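# Rest the block above the blue disc on the table

## Task

Set the block so it rests above the blue disc painted on the table, with the block's centre over the disc. At the end the block and all three sticks must be off the table (not touching it), and every post must still stand where it began. Use any number of arms, then release the block and move the grippers away.

## Robot and tools

Robots: three identical Kinova Gen3 arms named arm1, arm2 and arm3. Each has seven joints, a Robotiq 2F-85 two-finger gripper and a wrist camera. Fully stretched, a hand reaches roughly 1.0 m from the joint 1 axis. Two cameras fixed in the room, cam_high and cam_low, belong to no arm.

Frames: everything uses one scene frame with its origin on the floor and +z up, in metres. Arm feet (base_link), each facing along its own +x: arm1 at x=+0.620 y=+0.000 z=+0.759 quat_wxyz=(+0.024, +0.003, +0.000, -1.000); arm2 at x=-0.310 y=+0.539 z=+0.768 quat_wxyz=(+0.858, +0.003, +0.003, -0.513); arm3 at x=-0.312 y=-0.539 z=+0.787 quat_wxyz=(+0.856, +0.006, +0.000, +0.516). The surfaces under the arms are at z=+0.720. The hand point lies between the finger pads, about 2 cm back from the fingertips when shut or half open, about 0.5 cm when wide open. The hand's z axis runs along the fingers; the fingers open and close along its y axis.

Tool move: optional keys arm1, arm2, arm3 and cameras. Each arm key holds an object with a single key, joints, which maps joint names to absolute targets (not offsets): joint1_rad to joint7_rad in radians and gripper_m in metres. Every arm gets its own object; any arm or joint omitted gets no new command but may still be driving toward an earlier target. Ranges and done tolerances: joint1_rad, joint3_rad, joint5_rad, joint7_rad -69.115 to 69.115; joint2_rad -2.249 to 2.249; joint4_rad -2.579 to 2.579; joint6_rad -2.099 to 2.099; all ±0.01; gripper_m 0 to 0.085 ±0.003, the gap between fingertips. Meanings: joint1 spins the whole arm about the vertical axis through its foot, positive clockwise viewed from above, and at 0 the arm extends along the foot's facing direction. joint2 is the shoulder, 0 straight up, positive leans forward. joint3 twists the upper arm along its length. joint4 is the elbow, 0 in line, positive bends the same way positive joint2 leans (with joint3 at 0). joint5 twists the forearm. joint6 is the wrist, 0 in line, positive bends like positive joint4 (with joint5 at 0). joint7 rolls the hand, positive counter-clockwise viewed from behind it. A value out of range gets the call refused; an unknown key makes it invalid. cameras is a list from arm1_cam_wrist, arm2_cam_wrist, arm3_cam_wrist, cam_high, cam_low, all; omitted, null or ["all"] gives every camera, [] gives none. A move with no arm keys just reports state and images.

Motion: on one arm, the commanded joints leave and arrive together from rest, so the hand may sweep a wide arc between postures. Target speed caps: 1.39 rad/s for joints 1-4, 1.22 rad/s for 5-7; acceleration caps 1 and 10 rad/s per second for those groups. Reversing a motion makes the joints halt together. After a big move the arm may not yet be at target when results return. All arms in one call start at once and finish independently. The gripper has no force control: to grip firmly, open wide, then close to a gripper_m well below the object's width so the fingers travel a good distance first.

Tool wait: seconds from 0 to 10, plus cameras as in move. Nothing new is commanded; it returns state and images. Tool zoom_image: camera (one of the five names) and region [x0, y0, x1, y1] in pixels, origin top-left, no more than 504 wide and 504 high; works only on a camera in the latest images. All camera images are 672x504. Tool finished_scene: scene, the current scene's integer (1 to 3); irreversible. After ending scene 1, make no further calls in that reply.

Results: a pictures line gives image order; frames can lag the state slightly. The move line lists each arm sent a motion as done or its worst status word, e.g. "move: arm1 done; arm2 time_out". Arms under "as last shown" were not in the action; their status reads not commanded and other lines repeat earlier values. joint_status per motion: done; off_target (stopped short, may keep pushing); time_out (target abandoned, holds in place); not_followed (a built-in separation check withheld targets, reported as "joint command not followed"; the gripper part still runs and the arm may keep trying). on_its_own reports unrequested robot behaviour. Joint velocities are rad/s in joint order without gripper; "within noise" means at rest. Joint torques are per joint in N m, with per-arm offset, scale and noise, positive toward larger joint values; at rest they change only with contact or load. Flange force is the outside force on the gripper in hand x y z, including held weight, noisy especially during acceleration or near singular poses; "no reading" means unavailable. MOTOR HOT appears from 60 °C.

Faults: a torque sensor at its limit (104.5 N m joints 1-4, 51.3 N m joints 5-7, held loads included) or a joint more than 5 degrees off its plan halts that arm and its gripper for 10 s and drops its remaining commands; joints then hold until re-commanded. At 75 °C an arm's brakes weaken and it sags for 30 to 60 s or more (OVER-TEMPERATURE FAULT); affected keys show limit_stop_at_motor_heat, so resend targets. Holding loads, staying outstretched or pushing at an unreachable pose heats motors, even while you think; the scene keeps running while you compose replies.

Avoid: the arms never stop on contact and can press hard. Hard presses between arms end the scene, including a gripper closing on another arm's fingers; the separation check may be late, allows fingers of two grippers to meet, and ignores fingers opening or closing into another arm. Don't knock anything out of the work area, slam fixed or heavy items, drop parts from height, release moving parts, swing loads fast, or squeeze a part still resting on something. Loose objects may occasionally get a brief push. The final state must hold without the robots.

Each tool is called after "Request:" by a JSON object that holds its "name" and its "arguments".

## Session

Request:
{"name": "move", "arguments": {}}

Scene clock: 0.00 s.
Joint torques (N m): no reading
Flange force (N): no reading
Joint velocities: within noise
arm1.joint_positions: joint1_rad=-0.169 joint2_rad=-0.494 joint3_rad=-0.155 joint4_rad=+1.451 joint5_rad=+0.062 joint6_rad=+2.060 joint7_rad=+1.677 gripper_m=+0.085
arm1.joint_status: not commanded
arm1.hand: x=+0.5195 y=-0.0104 z=+1.2868 quat_wxyz=(+0.055, -0.973, -0.214, +0.064) (m; scene frame)
arm2.joint_positions: joint1_rad=-0.444 joint2_rad=-0.396 joint3_rad=+0.010 joint4_rad=+1.427 joint5_rad=+0.054 joint6_rad=+1.890 joint7_rad=+1.501 gripper_m=+0.085
arm2.joint_status: not commanded
arm2.hand: x=-0.1940 y=+0.3955 z=+1.2981 quat_wxyz=(-0.097, -0.357, -0.928, +0.049) (m; scene frame)
arm3.joint_positions: joint1_rad=-0.030 joint2_rad=-0.320 joint3_rad=-0.015 joint4_rad=+1.517 joint5_rad=+0.046 joint6_rad=+1.974 joint7_rad=+1.047 gripper_m=+0.085
arm3.joint_status: not commanded
arm3.hand: x=-0.2109 y=-0.4239 z=+1.2756 quat_wxyz=(-0.006, +0.290, -0.957, +0.020) (m; scene frame)
pictures: arm1_cam_wrist, arm2_cam_wrist, arm3_cam_wrist, cam_high, cam_low

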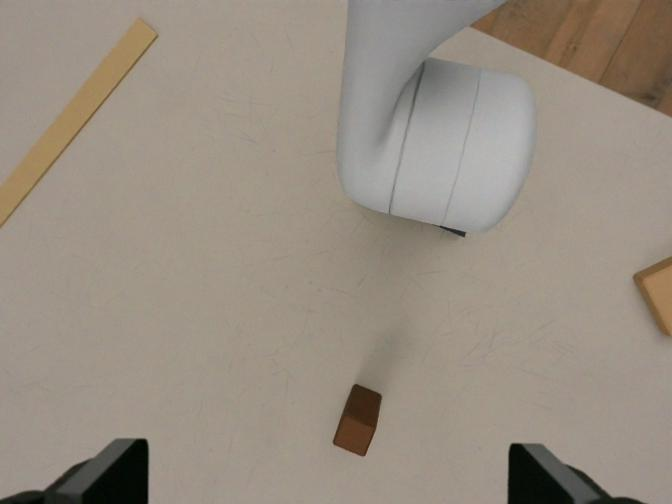

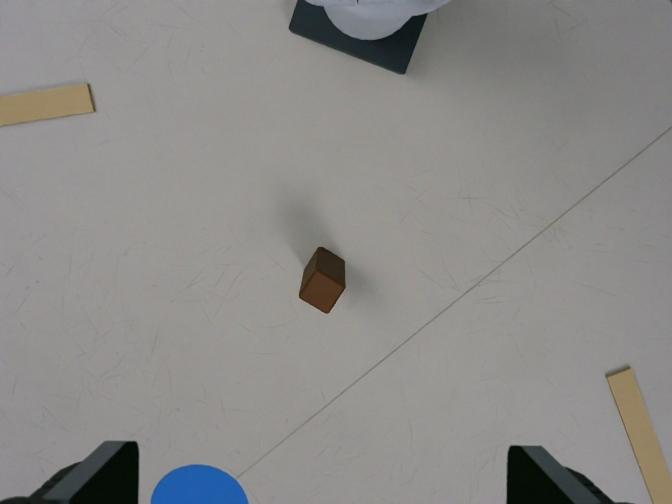

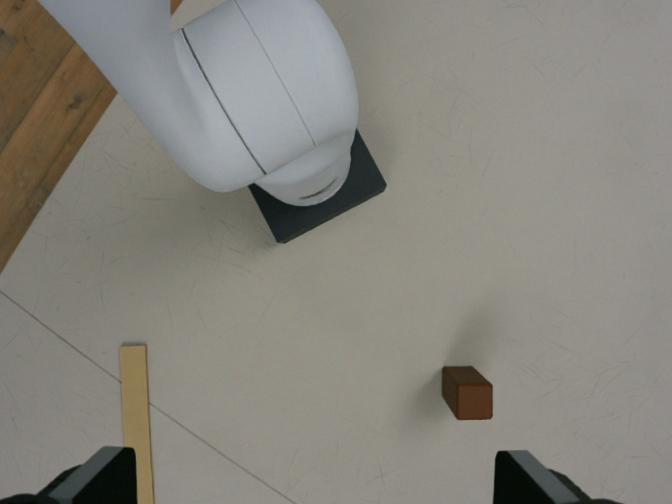

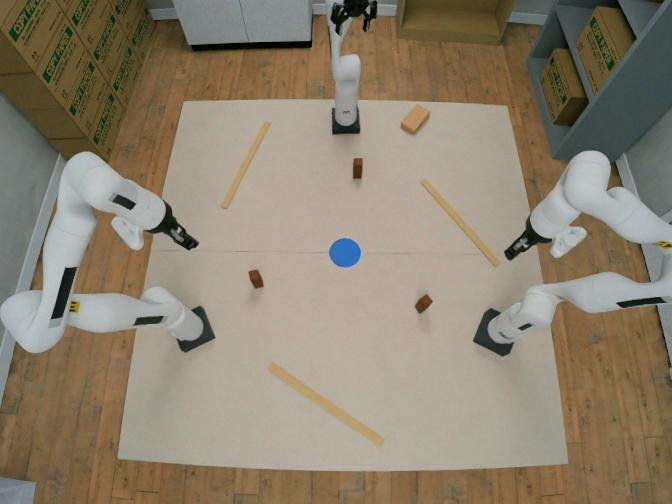

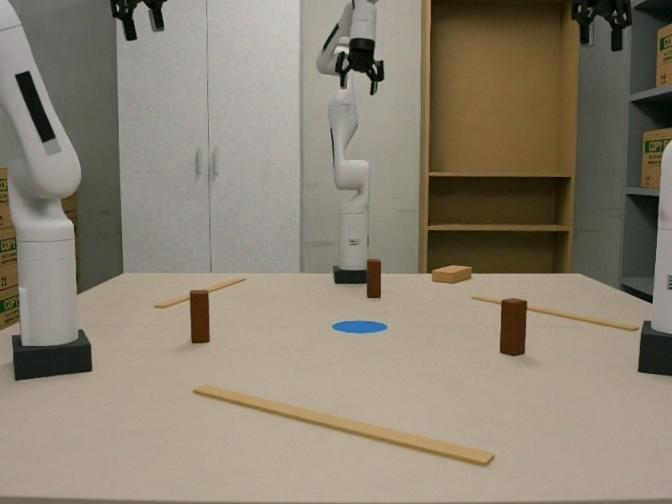

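Request:
{"name": "move", "arguments": {"arm1": {"joints":{"joint1_rad":1.118,"joint2_rad":0.421,"joint3_rad":0,"joint4_rad":1.5275,"joint5_rad":0,"joint6_rad":1.193,"joint7_rad":1.571}}, "arm2": {"joints":{"joint1_rad":0.910,"joint2_rad":0.536,"joint3_rad":0,"joint4_rad":1.3678,"joint5_rad":0,"joint6_rad":1.238,"joint7_rad":1.571}}, "arm3": {"joints":{"joint1_rad":0.840,"joint2_rad":0.450,"joint3_rad":0,"joint4_rad":1.5786,"joint5_rad":0,"joint6_rad":1.113,"joint7_rad":1.571}}}}

Scene clock: 8.03 s.
Joint torques (N m): arm1=[-2.38 -14.9 -0.58 -8.45 -0.1 0.29 0.02] | arm2=[0.59 -18.74 -0.42 -9.52 0.06 -0.33 -0.01] | arm3=[1.24 -17.22 -1.13 -6.74 -0.15 -0.28 -0.42]
Flange force (N): arm1=[4.7 -4.6 -0.1] | arm2=[3.9 1.0 0.4] | arm3=[-5.6 1.2 -3.5]
move: arm1 done; arm2 done; arm3 done
Joint velocities: within noise
arm1.joint_positions: joint1_rad=+1.118 joint2_rad=+0.421 joint3_rad=+0.000 joint4_rad=+1.527 joint5_rad=+0.000 joint6_rad=+1.193 joint7_rad=+1.571 gripper_m=+0.085
arm1.joint_status: all done
arm1.hand: x=+0.4173 y=+0.4192 z=+0.9992 quat_wxyz=(+0.001, -0.861, +0.509, -0.002) (m; scene frame)
arm2.joint_positions: joint1_rad=+0.910 joint2_rad=+0.536 joint3_rad=+0.000 joint4_rad=+1.368 joint5_rad=+0.000 joint6_rad=+1.238 joint7_rad=+1.571 gripper_m=+0.085
arm2.joint_status: all done
arm2.hand: x=-0.5397 y=+0.0785 z=+0.9970 quat_wxyz=(+0.004, -0.838, -0.546, -0.002) (m; scene frame)
arm3.joint_positions: joint1_rad=+0.840 joint2_rad=+0.450 joint3_rad=+0.000 joint4_rad=+1.579 joint5_rad=+0.000 joint6_rad=+1.113 joint7_rad=+1.571 gripper_m=+0.085
arm3.joint_status: all done
arm3.hand: x=+0.1466 y=-0.4525 z=+0.9981 quat_wxyz=(+0.003, +0.123, -0.992, -0.006) (m; scene frame)
pictures: arm1_cam_wrist, arm2_cam_wrist, arm3_cam_wrist, cam_high, cam_low

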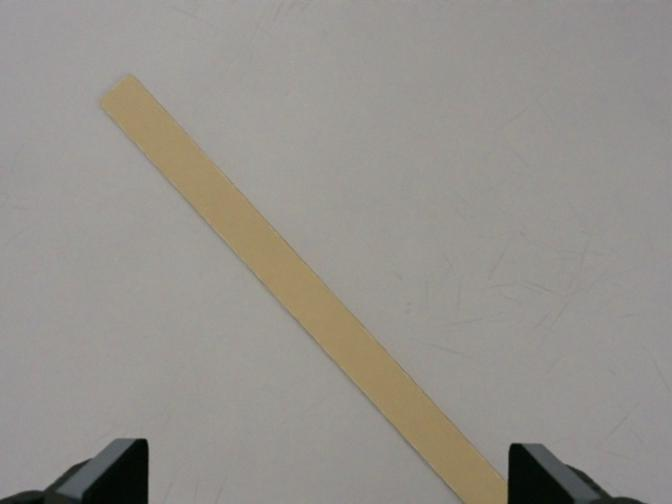

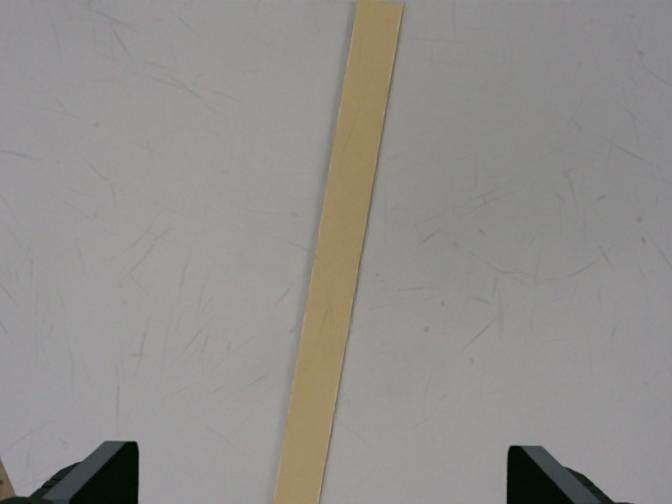

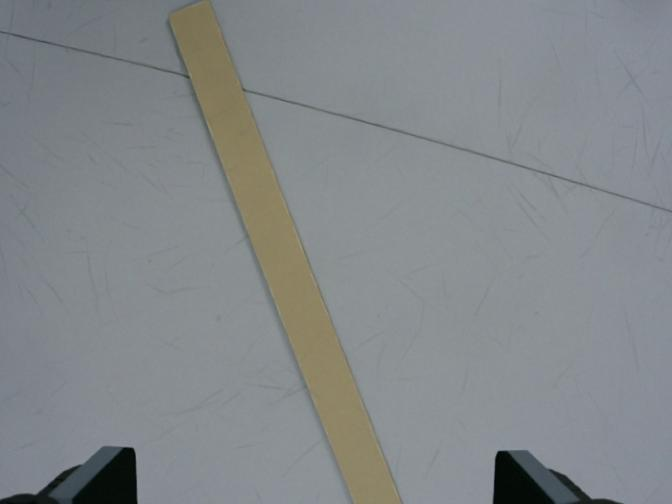

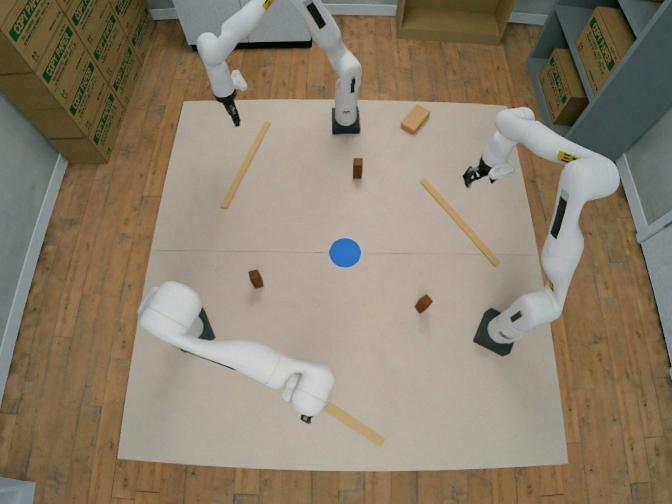

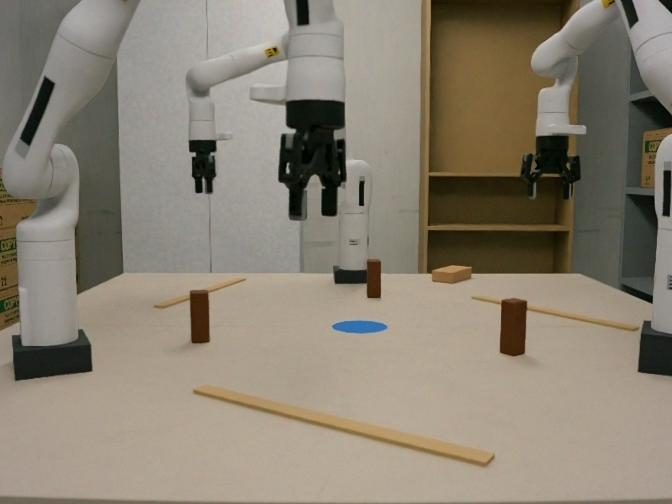

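Request:
{"name": "move", "arguments": {"arm1": {"joints":{"joint1_rad":1.498,"joint2_rad":0.2654,"joint4_rad":1.7604,"joint6_rad":1.1158,"joint7_rad":1.953}}, "arm2": {"joints":{"joint1_rad":0.828,"joint2_rad":0.1895,"joint4_rad":1.8942,"joint6_rad":1.0579,"joint7_rad":1.489}}, "arm3": {"joints":{"joint1_rad":1.150,"joint2_rad":0.1561,"joint4_rad":2.0079,"joint6_rad":0.9776,"joint7_rad":1.881}}, "cameras": ["arm1_cam_wrist","arm2_cam_wrist","arm3_cam_wrist"]}}

Scene clock: 10.93 s.
Joint torques (N m): arm1=[-2.31 -11.66 -0.59 -8.14 -0.12 0.29 0.05] | arm2=[0.56 -11.24 -0.55 -8.86 0.07 -0.33 0.01] | arm3=[1.32 -10.8 -1.22 -6.07 -0.14 -0.29 -0.41]
Flange force (N): arm1=[5.8 -2.8 -0.4] | arm2=[3.8 0.3 -0.1] | arm3=[-3.9 -1.3 -4.2]
move: arm1 done; arm2 done; arm3 done
Joint velocities: within noise
arm1.joint_positions: joint1_rad=+1.498 joint2_rad=+0.265 joint3_rad=+0.000 joint4_rad=+1.760 joint5_rad=+0.000 joint6_rad=+1.116 joint7_rad=+1.953 gripper_m=+0.085
arm1.joint_status: all done
arm1.hand: x=+0.5957 y=+0.3930 z=+0.9999 quat_wxyz=(+0.001, -0.861, +0.509, -0.002) (m; scene frame)
arm2.joint_positions: joint1_rad=+0.828 joint2_rad=+0.189 joint3_rad=+0.000 joint4_rad=+1.894 joint5_rad=+0.000 joint6_rad=+1.058 joint7_rad=+1.489 gripper_m=+0.085
arm2.joint_status: all done
arm2.hand: x=-0.4493 y=+0.2112 z=+0.9980 quat_wxyz=(+0.004, -0.838, -0.546, -0.002) (m; scene frame)
arm3.joint_positions: joint1_rad=+1.150 joint2_rad=+0.156 joint3_rad=+0.000 joint4_rad=+2.008 joint5_rad=+0.000 joint6_rad=+0.978 joint7_rad=+1.881 gripper_m=+0.085
arm3.joint_status: all done
arm3.hand: x=+0.0133 y=-0.5872 z=+0.9974 quat_wxyz=(+0.002, +0.123, -0.992, -0.006) (m; scene frame)
pictures: arm1_cam_wrist, arm2_cam_wrist, arm3_cam_wrist

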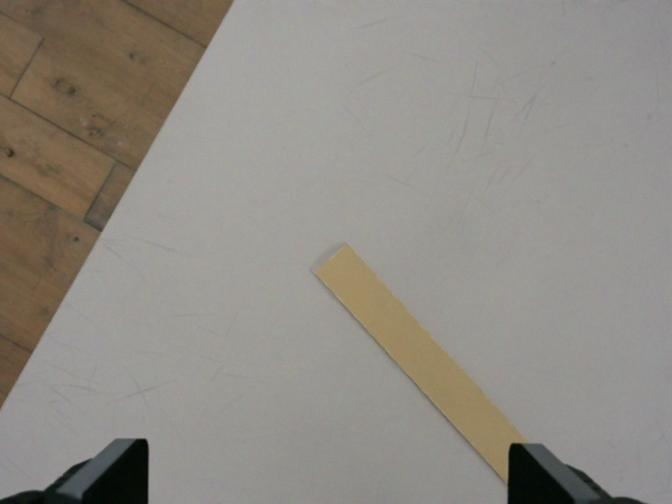

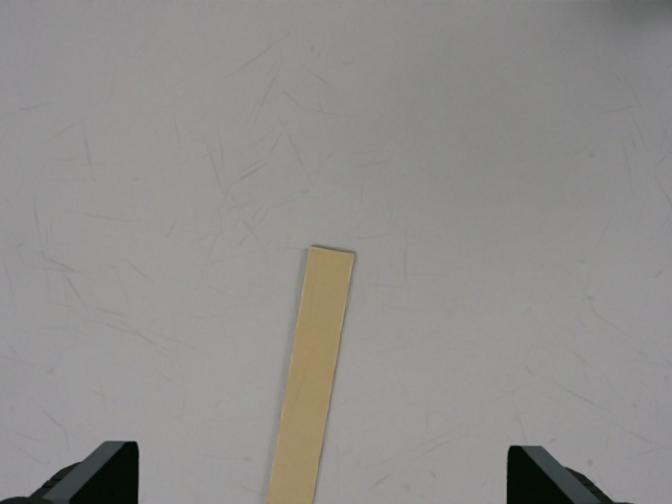

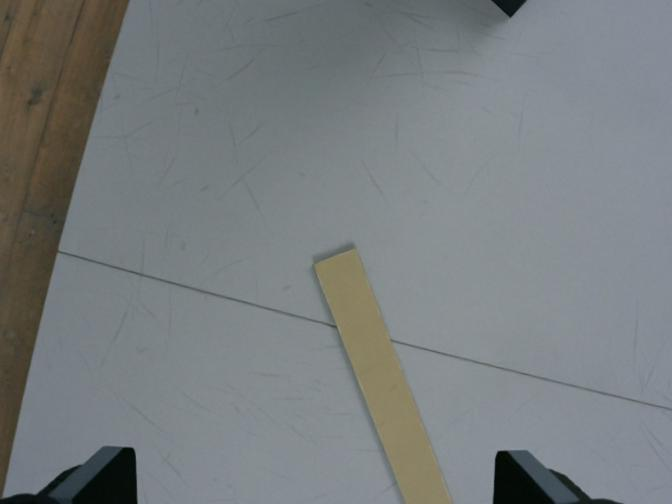

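Request:
{"name": "move", "arguments": {"arm1": {"joints":{"joint1_rad":-0.212,"joint2_rad":0.123,"joint4_rad":1.9441,"joint6_rad":1.0745,"joint7_rad":1.571}}, "arm2": {"joints":{"joint1_rad":-0.303,"joint2_rad":0.1343,"joint4_rad":1.9632,"joint6_rad":1.0441,"joint7_rad":1.571}}, "arm3": {"joints":{"joint1_rad":-0.222,"joint2_rad":0.1639,"joint4_rad":1.9982,"joint6_rad":0.9795,"joint7_rad":1.571}}}}

Request:
{"name": "zoom_image", "arguments": {"camera": "cam_low", "region": [150, 240, 550, 480]}}

Scene clock: 15.63 s.
Joint torques (N m): arm1=[-2.45 -8.54 -0.72 -8.03 -0.15 0.23 0.03] | arm2=[0.5 -10.04 -0.61 -8.8 0.06 -0.29 -0.01] | arm3=[1.24 -10.8 -1.23 -6.2 -0.16 -0.3 -0.42]
Flange force (N): arm1=[4.8 -5.2 -0.9] | arm2=[3.8 0.5 0.0] | arm3=[-4.1 0.0 -4.0]
move: arm1 done; arm2 done; arm3 done
Joint velocities: within noise
arm1.joint_positions: joint1_rad=-0.212 joint2_rad=+0.123 joint3_rad=+0.000 joint4_rad=+1.944 joint5_rad=+0.000 joint6_rad=+1.074 joint7_rad=+1.571 gripper_m=+0.085
arm1.joint_status: all done
arm1.hand: x=+0.2954 y=-0.0604 z=+0.9982 quat_wxyz=(+0.000, -0.991, -0.130, -0.003) (m; scene frame)
arm2.joint_positions: joint1_rad=-0.303 joint2_rad=+0.134 joint3_rad=+0.000 joint4_rad=+1.963 joint5_rad=+0.000 joint6_rad=+1.044 joint7_rad=+1.571 gripper_m=+0.085
arm2.joint_status: all done
arm2.hand: x=-0.0927 y=+0.2894 z=+0.9982 quat_wxyz=(+0.002, -0.377, -0.926, -0.004) (m; scene frame)
arm3.joint_positions: joint1_rad=-0.222 joint2_rad=+0.164 joint3_rad=+0.000 joint4_rad=+1.998 joint5_rad=+0.000 joint6_rad=+0.979 joint7_rad=+1.571 gripper_m=+0.085
arm3.joint_status: all done
arm3.hand: x=-0.2007 y=-0.2296 z=+1.0028 quat_wxyz=(-0.001, +0.608, -0.794, -0.006) (m; scene frame)
pictures: arm1_cam_wrist, arm2_cam_wrist, arm3_cam_wrist, cam_high, cam_low

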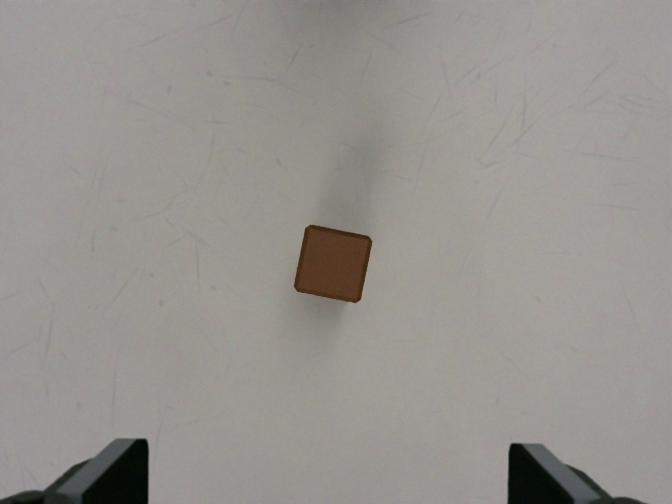

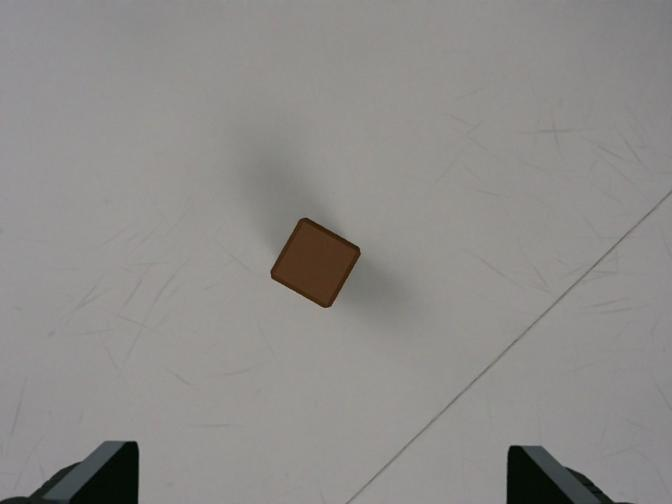

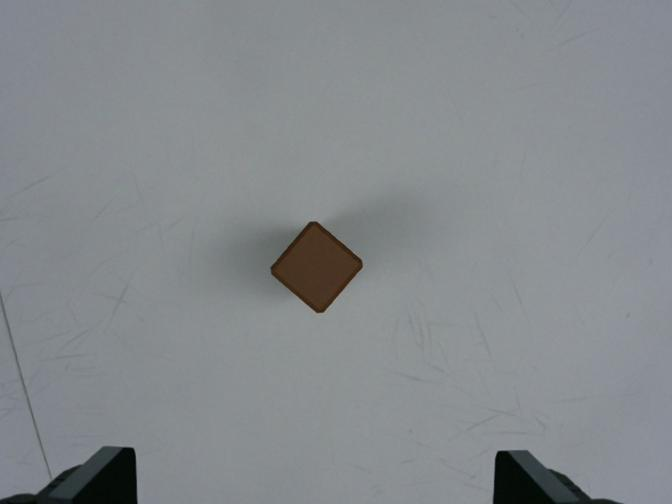

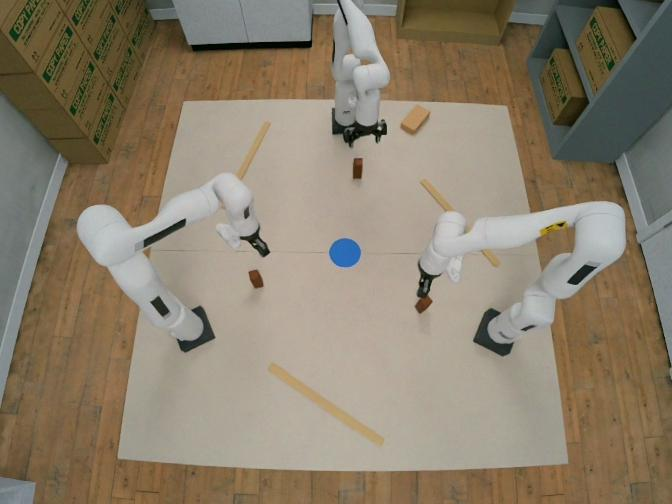

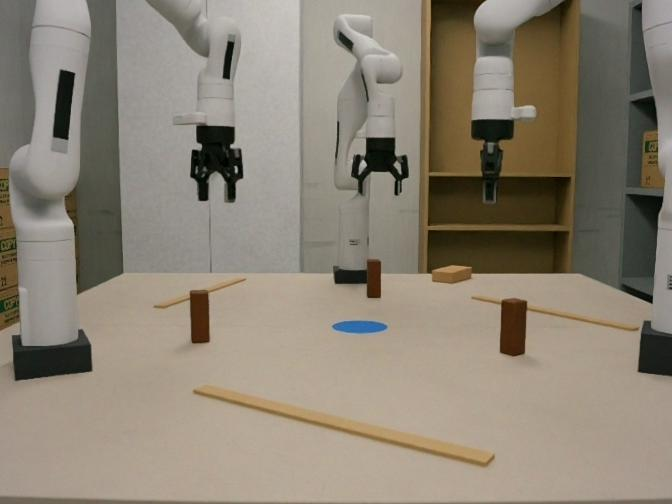

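Scaled by 1.260 from the camera's 672x504 image, which has a finer 960x720 frame.

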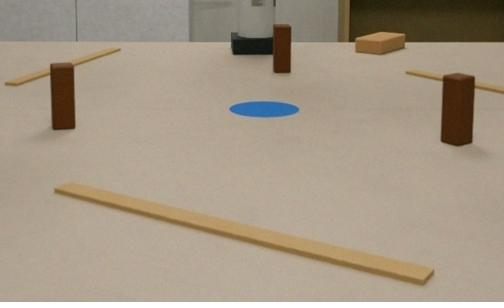

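Request:
{"name": "move", "arguments": {"arm1": {"joints":{"joint2_rad":0.2844,"joint4_rad":2.1257,"joint6_rad":0.7315}}, "arm2": {"joints":{"joint2_rad":0.3034,"joint4_rad":2.139,"joint6_rad":0.6992}}, "arm3": {"joints":{"joint2_rad":0.3602,"joint4_rad":2.1666,"joint6_rad":0.6148}}, "cameras": ["arm1_cam_wrist","arm2_cam_wrist","arm3_cam_wrist"]}}

Scene clock: 17.37 s.
Joint torques (N m): arm1=[-2.44 -9.91 -0.61 -5.98 -0.13 0.26 0.03] | arm2=[0.48 -11.46 -0.54 -6.87 0.06 -0.31 -0.01] | arm3=[1.24 -12.4 -1.16 -3.94 -0.14 -0.32 -0.43]
Flange force (N): arm1=[3.6 -6.3 -2.4] | arm2=[3.8 1.3 -1.1] | arm3=[-4.6 2.1 -3.1]
move: arm1 done; arm2 done; arm3 done
Joint velocities: within noise
arm1.joint_positions: joint1_rad=-0.212 joint2_rad=+0.284 joint3_rad=+0.000 joint4_rad=+2.126 joint5_rad=+0.000 joint6_rad=+0.732 joint7_rad=+1.571 gripper_m=+0.085
arm1.joint_status: all done
arm1.hand: x=+0.2959 y=-0.0604 z=+0.9003 quat_wxyz=(+0.000, -0.991, -0.130, -0.003) (m; scene frame)
arm2.joint_positions: joint1_rad=-0.303 joint2_rad=+0.303 joint3_rad=+0.000 joint4_rad=+2.139 joint5_rad=+0.000 joint6_rad=+0.699 joint7_rad=+1.571 gripper_m=+0.085
arm2.joint_status: all done
arm2.hand: x=-0.0929 y=+0.2903 z=+0.9002 quat_wxyz=(+0.002, -0.377, -0.926, -0.004) (m; scene frame)
arm3.joint_positions: joint1_rad=-0.222 joint2_rad=+0.360 joint3_rad=+0.000 joint4_rad=+2.167 joint5_rad=+0.000 joint6_rad=+0.615 joint7_rad=+1.571 gripper_m=+0.085
arm3.joint_status: all done
arm3.hand: x=-0.2014 y=-0.2285 z=+0.8998 quat_wxyz=(-0.001, +0.608, -0.794, -0.006) (m; scene frame)
pictures: arm1_cam_wrist, arm2_cam_wrist, arm3_cam_wrist

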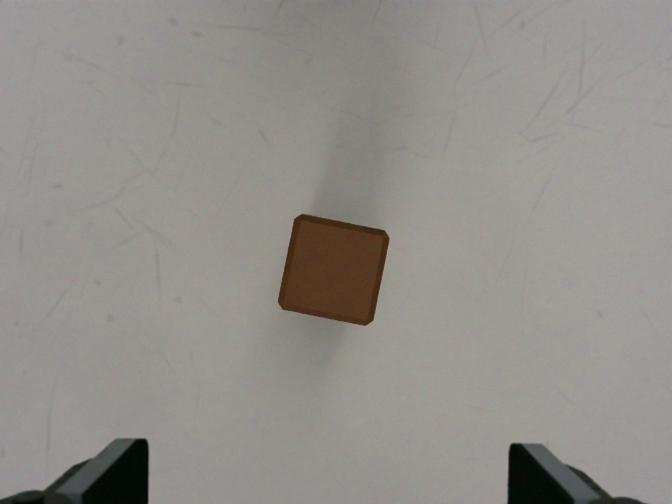

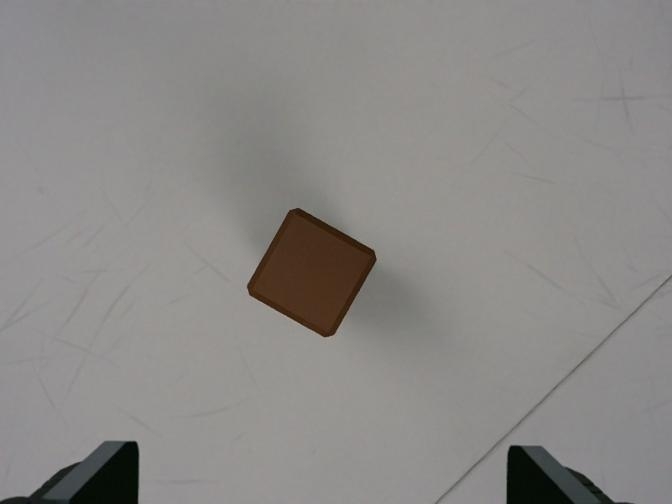

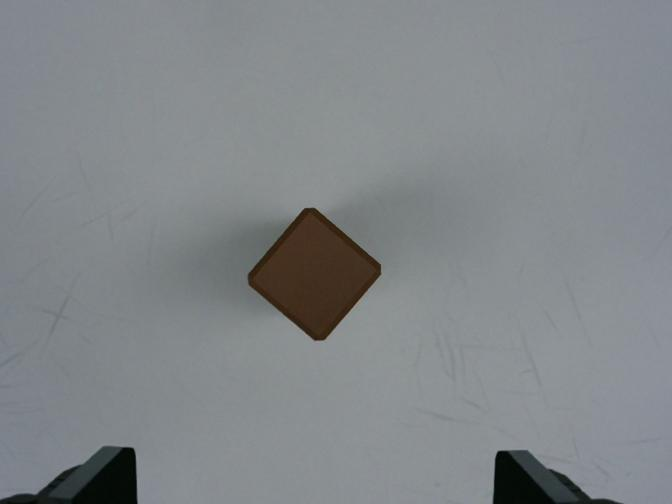

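Request:
{"name": "move", "arguments": {"arm1": {"joints":{"joint1_rad":1.1057,"joint2_rad":0.6212,"joint4_rad":1.7427,"joint6_rad":0.7777,"joint7_rad":2.3,"gripper_m":0.05}}, "arm2": {"joints":{"joint1_rad":0.9067,"joint2_rad":0.7283,"joint4_rad":1.5525,"joint6_rad":0.8608,"joint7_rad":1.412,"gripper_m":0.05}}, "arm3": {"joints":{"joint1_rad":0.86,"joint2_rad":0.6624,"joint4_rad":1.7851,"joint6_rad":0.6941,"joint7_rad":1.96,"gripper_m":0.05}}}}

Scene clock: 22.33 s.
Joint torques (N m): arm1=[-2.37 -16.32 -0.44 -6.28 -0.13 0.27 0.03] | arm2=[0.62 -20.22 -0.34 -7.89 0.08 -0.31 -0.01] | arm3=[1.24 -18.52 -1.08 -4.38 -0.12 -0.29 -0.43]
Flange force (N): arm1=[6.0 -1.4 -2.0] | arm2=[4.1 0.6 -0.7] | arm3=[-6.2 -0.2 -1.8]
move: arm1 done; arm2 done; arm3 done
Joint velocities: within noise
arm1.joint_positions: joint1_rad=+1.106 joint2_rad=+0.621 joint3_rad=+0.000 joint4_rad=+1.743 joint5_rad=+0.000 joint6_rad=+0.778 joint7_rad=+2.300 gripper_m=+0.050
arm1.joint_status: all done
arm1.hand: x=+0.4123 y=+0.4178 z=+0.8492 quat_wxyz=(+0.001, -0.987, +0.163, -0.003) (m; scene frame)
arm2.joint_positions: joint1_rad=+0.907 joint2_rad=+0.728 joint3_rad=+0.000 joint4_rad=+1.553 joint5_rad=+0.000 joint6_rad=+0.861 joint7_rad=+1.412 gripper_m=+0.050
arm2.joint_status: all done
arm2.hand: x=-0.5410 y=+0.0731 z=+0.8471 quat_wxyz=(+0.004, -0.878, -0.479, -0.001) (m; scene frame)
arm3.joint_positions: joint1_rad=+0.860 joint2_rad=+0.662 joint3_rad=+0.000 joint4_rad=+1.785 joint5_rad=+0.000 joint6_rad=+0.694 joint7_rad=+1.960 gripper_m=+0.050
arm3.joint_status: all done
arm3.hand: x=+0.1423 y=-0.4611 z=+0.8482 quat_wxyz=(+0.001, +0.303, -0.953, -0.006) (m; scene frame)
pictures: arm1_cam_wrist, arm2_cam_wrist, arm3_cam_wrist, cam_high, cam_low

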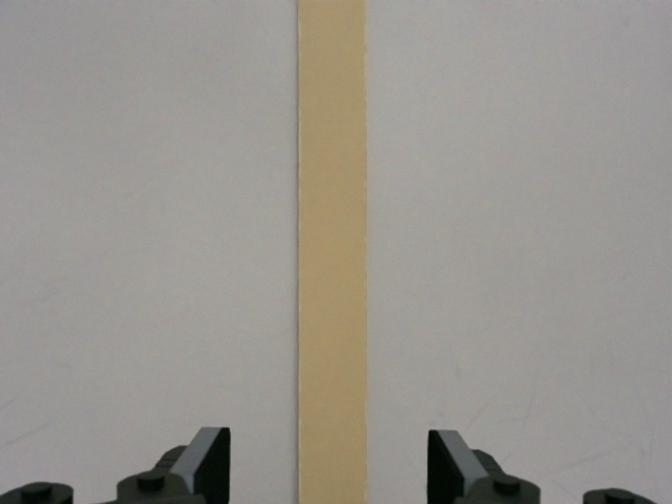

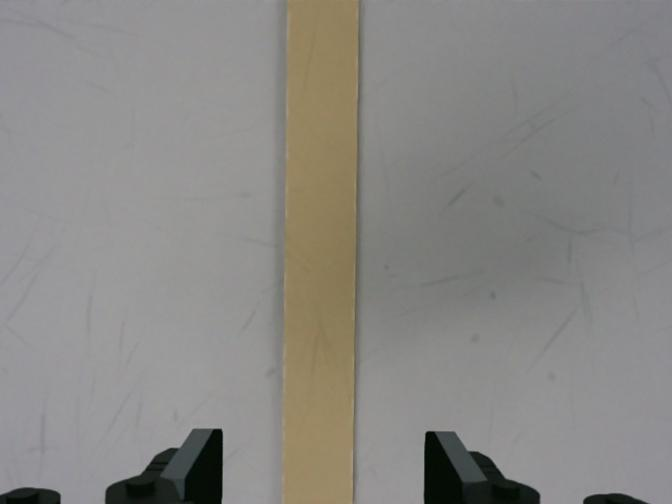

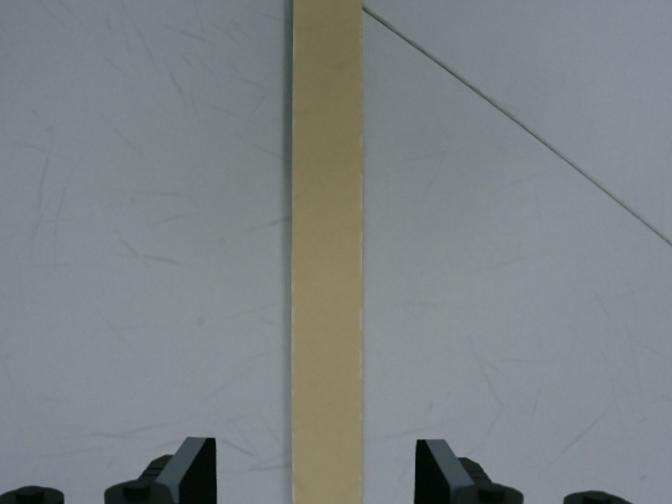

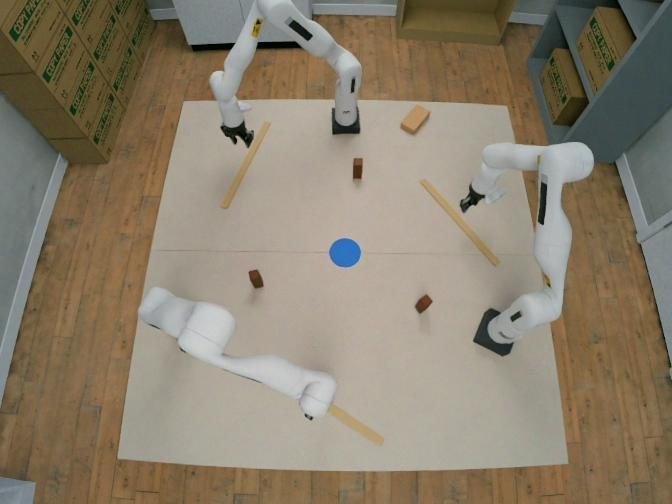

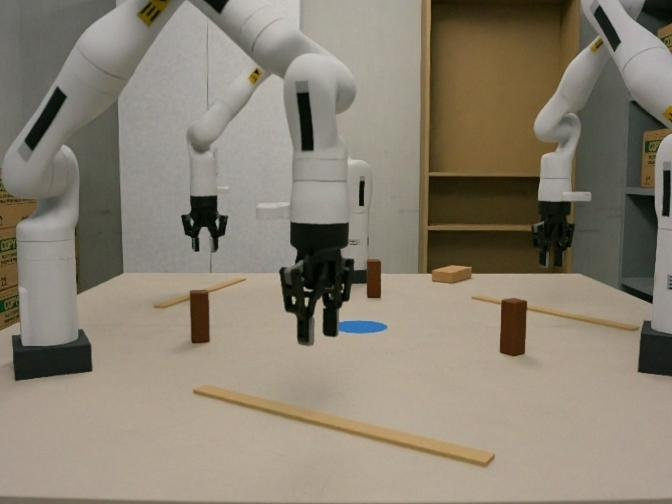

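Request:
{"name": "move", "arguments": {"arm1": {"joints":{"joint2_rad":0.8075,"joint4_rad":1.7952,"joint6_rad":0.5389}}, "arm2": {"joints":{"joint2_rad":0.8928,"joint4_rad":1.5967,"joint6_rad":0.6521}}, "arm3": {"joints":{"joint1_rad":0.8523,"joint2_rad":0.8568,"joint4_rad":1.8229,"joint6_rad":0.4619,"joint7_rad":1.952}}}}

Request:
{"name": "zoom_image", "arguments": {"camera": "cam_low", "region": [240, 300, 400, 460]}}

Scene clock: 24.17 s.
Joint torques (N m): arm1=[-2.35 -17.5 -0.36 -4.56 -0.12 0.25 0.04] | arm2=[0.63 -21.17 -0.3 -6.56 0.06 -0.32 -0.01] | arm3=[1.22 -19.65 -0.97 -2.6 -0.12 -0.27 -0.41]
Flange force (N): arm1=[5.5 -2.1 -2.7] | arm2=[4.0 0.8 -1.4] | arm3=[-6.4 0.2 -0.5]
move: arm1 done; arm2 done; arm3 done
Joint velocities: within noise
arm1.joint_positions: joint1_rad=+1.106 joint2_rad=+0.808 joint3_rad=+0.000 joint4_rad=+1.795 joint5_rad=+0.000 joint6_rad=+0.539 joint7_rad=+2.300 gripper_m=+0.050
arm1.joint_status: all done
arm1.hand: x=+0.4129 y=+0.4177 z=+0.7521 quat_wxyz=(+0.000, -0.987, +0.163, -0.003) (m; scene frame)
arm2.joint_positions: joint1_rad=+0.907 joint2_rad=+0.893 joint3_rad=+0.000 joint4_rad=+1.597 joint5_rad=+0.000 joint6_rad=+0.652 joint7_rad=+1.412 gripper_m=+0.050
arm2.joint_status: all done
arm2.hand: x=-0.5412 y=+0.0739 z=+0.7520 quat_wxyz=(+0.004, -0.878, -0.479, -0.001) (m; scene frame)
arm3.joint_positions: joint1_rad=+0.852 joint2_rad=+0.857 joint3_rad=+0.000 joint4_rad=+1.823 joint5_rad=+0.000 joint6_rad=+0.462 joint7_rad=+1.952 gripper_m=+0.050
arm3.joint_status: all done
arm3.hand: x=+0.1394 y=-0.4570 z=+0.7523 quat_wxyz=(+0.001, +0.302, -0.953, -0.006) (m; scene frame)
pictures: arm1_cam_wrist, arm2_cam_wrist, arm3_cam_wrist, cam_high, cam_low

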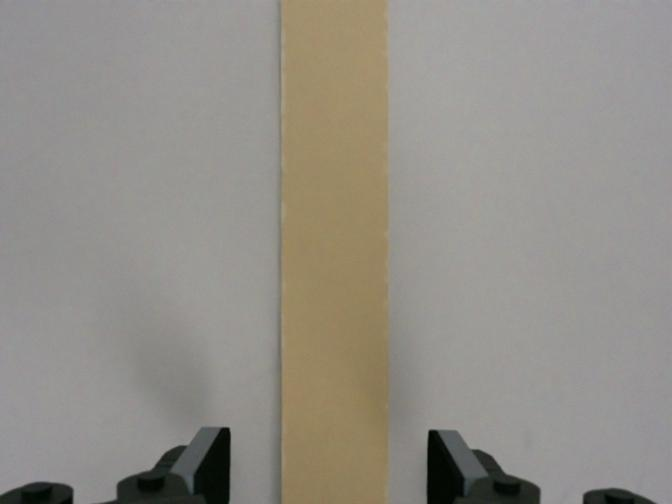

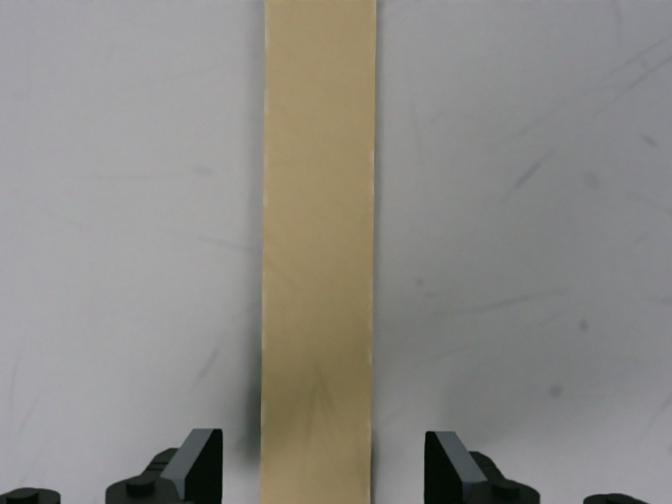

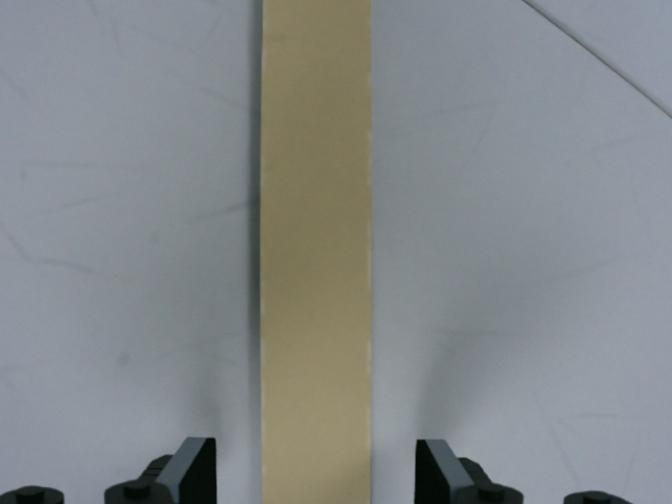

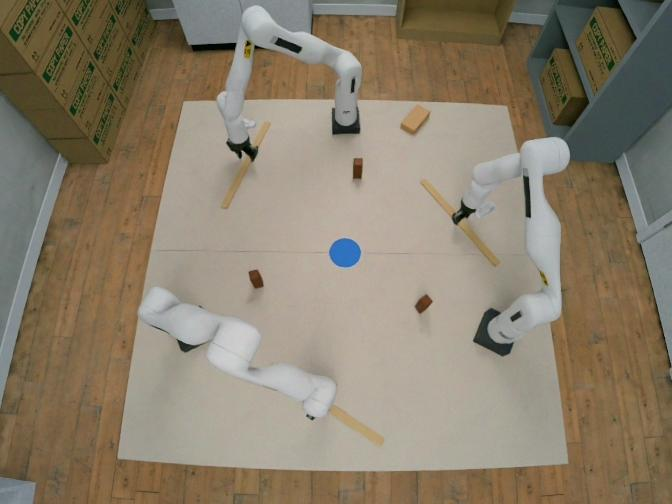

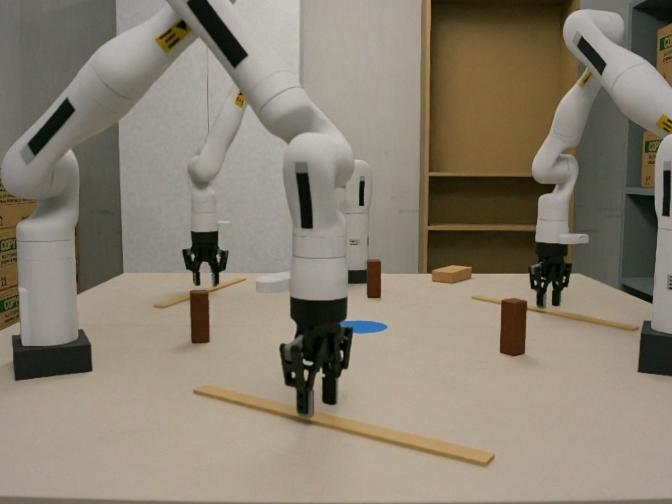

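Scaled by 3.150 from the camera's 672x504 image, which has a finer 960x720 frame.

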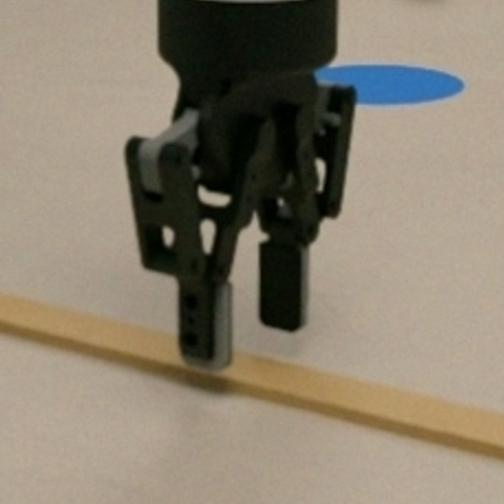

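Request:
{"name": "move", "arguments": {"arm1": {"joints":{"joint2_rad":0.8243,"joint4_rad":1.796,"joint6_rad":0.5213}}, "arm2": {"joints":{"joint2_rad":0.9078,"joint4_rad":1.5975,"joint6_rad":0.6363}}, "arm3": {"joints":{"joint2_rad":0.8746,"joint4_rad":1.822,"joint6_rad":0.445}}, "cameras": ["cam_low"]}}

Request:
{"name": "zoom_image", "arguments": {"camera": "cam_low", "region": [240, 300, 400, 460]}}

Request:
{"name": "zoom_image", "arguments": {"camera": "cam_low", "region": [480, 230, 640, 350]}}

Request:
{"name": "zoom_image", "arguments": {"camera": "cam_low", "region": [140, 220, 300, 340]}}

Scene clock: 24.97 s.
Joint torques (N m): arm1=[-2.37 -17.53 -0.38 -4.38 -0.1 0.24 0.02] | arm2=[0.62 -21.23 -0.25 -6.41 0.06 -0.32 0] | arm3=[1.22 -19.75 -0.98 -2.44 -0.14 -0.28 -0.42]
Flange force (N): arm1=[5.4 -2.3 -2.8] | arm2=[3.9 0.8 -1.4] | arm3=[-6.5 0.1 -0.4]
move: arm1 done; arm2 done; arm3 done
Joint velocities: within noise
arm1.joint_positions: joint1_rad=+1.106 joint2_rad=+0.824 joint3_rad=+0.000 joint4_rad=+1.796 joint5_rad=+0.000 joint6_rad=+0.521 joint7_rad=+2.300 gripper_m=+0.050
arm1.joint_status: all done
arm1.hand: x=+0.4129 y=+0.4178 z=+0.7442 quat_wxyz=(+0.001, -0.987, +0.163, -0.003) (m; scene frame)
arm2.joint_positions: joint1_rad=+0.907 joint2_rad=+0.908 joint3_rad=+0.000 joint4_rad=+1.598 joint5_rad=+0.000 joint6_rad=+0.636 joint7_rad=+1.412 gripper_m=+0.050
arm2.joint_status: all done
arm2.hand: x=-0.5412 y=+0.0740 z=+0.7441 quat_wxyz=(+0.004, -0.878, -0.479, -0.001) (m; scene frame)
arm3.joint_positions: joint1_rad=+0.852 joint2_rad=+0.875 joint3_rad=+0.000 joint4_rad=+1.822 joint5_rad=+0.000 joint6_rad=+0.445 joint7_rad=+1.952 gripper_m=+0.050
arm3.joint_status: all done
arm3.hand: x=+0.1394 y=-0.4569 z=+0.7442 quat_wxyz=(+0.001, +0.302, -0.953, -0.006) (m; scene frame)
pictures: cam_low

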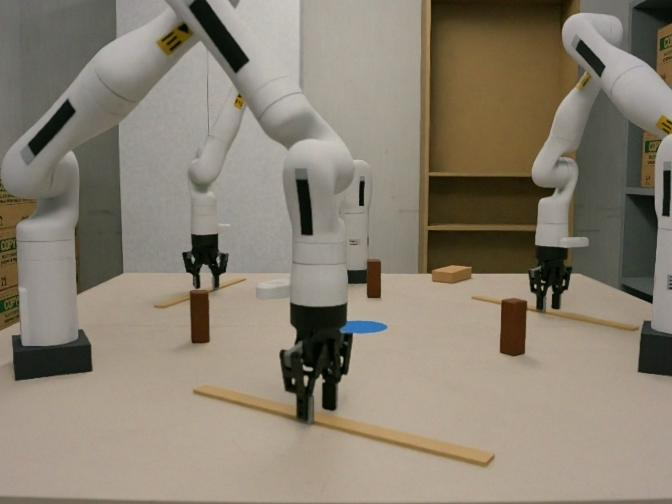

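Scaled by 3.150 from the camera's 672x504 image, which has a finer 960x720 frame.

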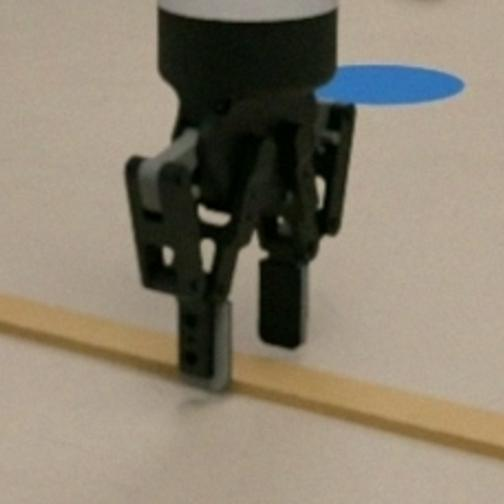

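Scaled by 3.150 from the camera's 672x504 image, which has a finer 960x720 frame.

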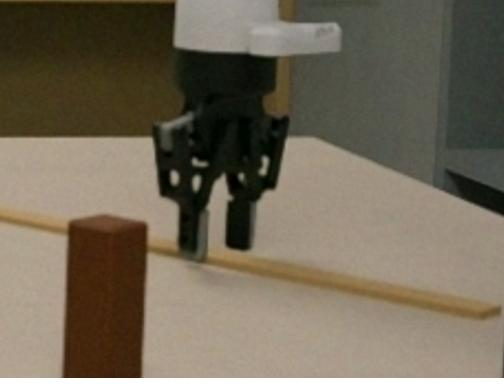

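Scaled by 3.150 from the camera's 672x504 image, which has a finer 960x720 frame.

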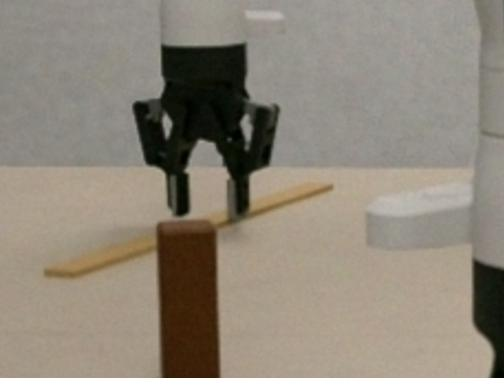

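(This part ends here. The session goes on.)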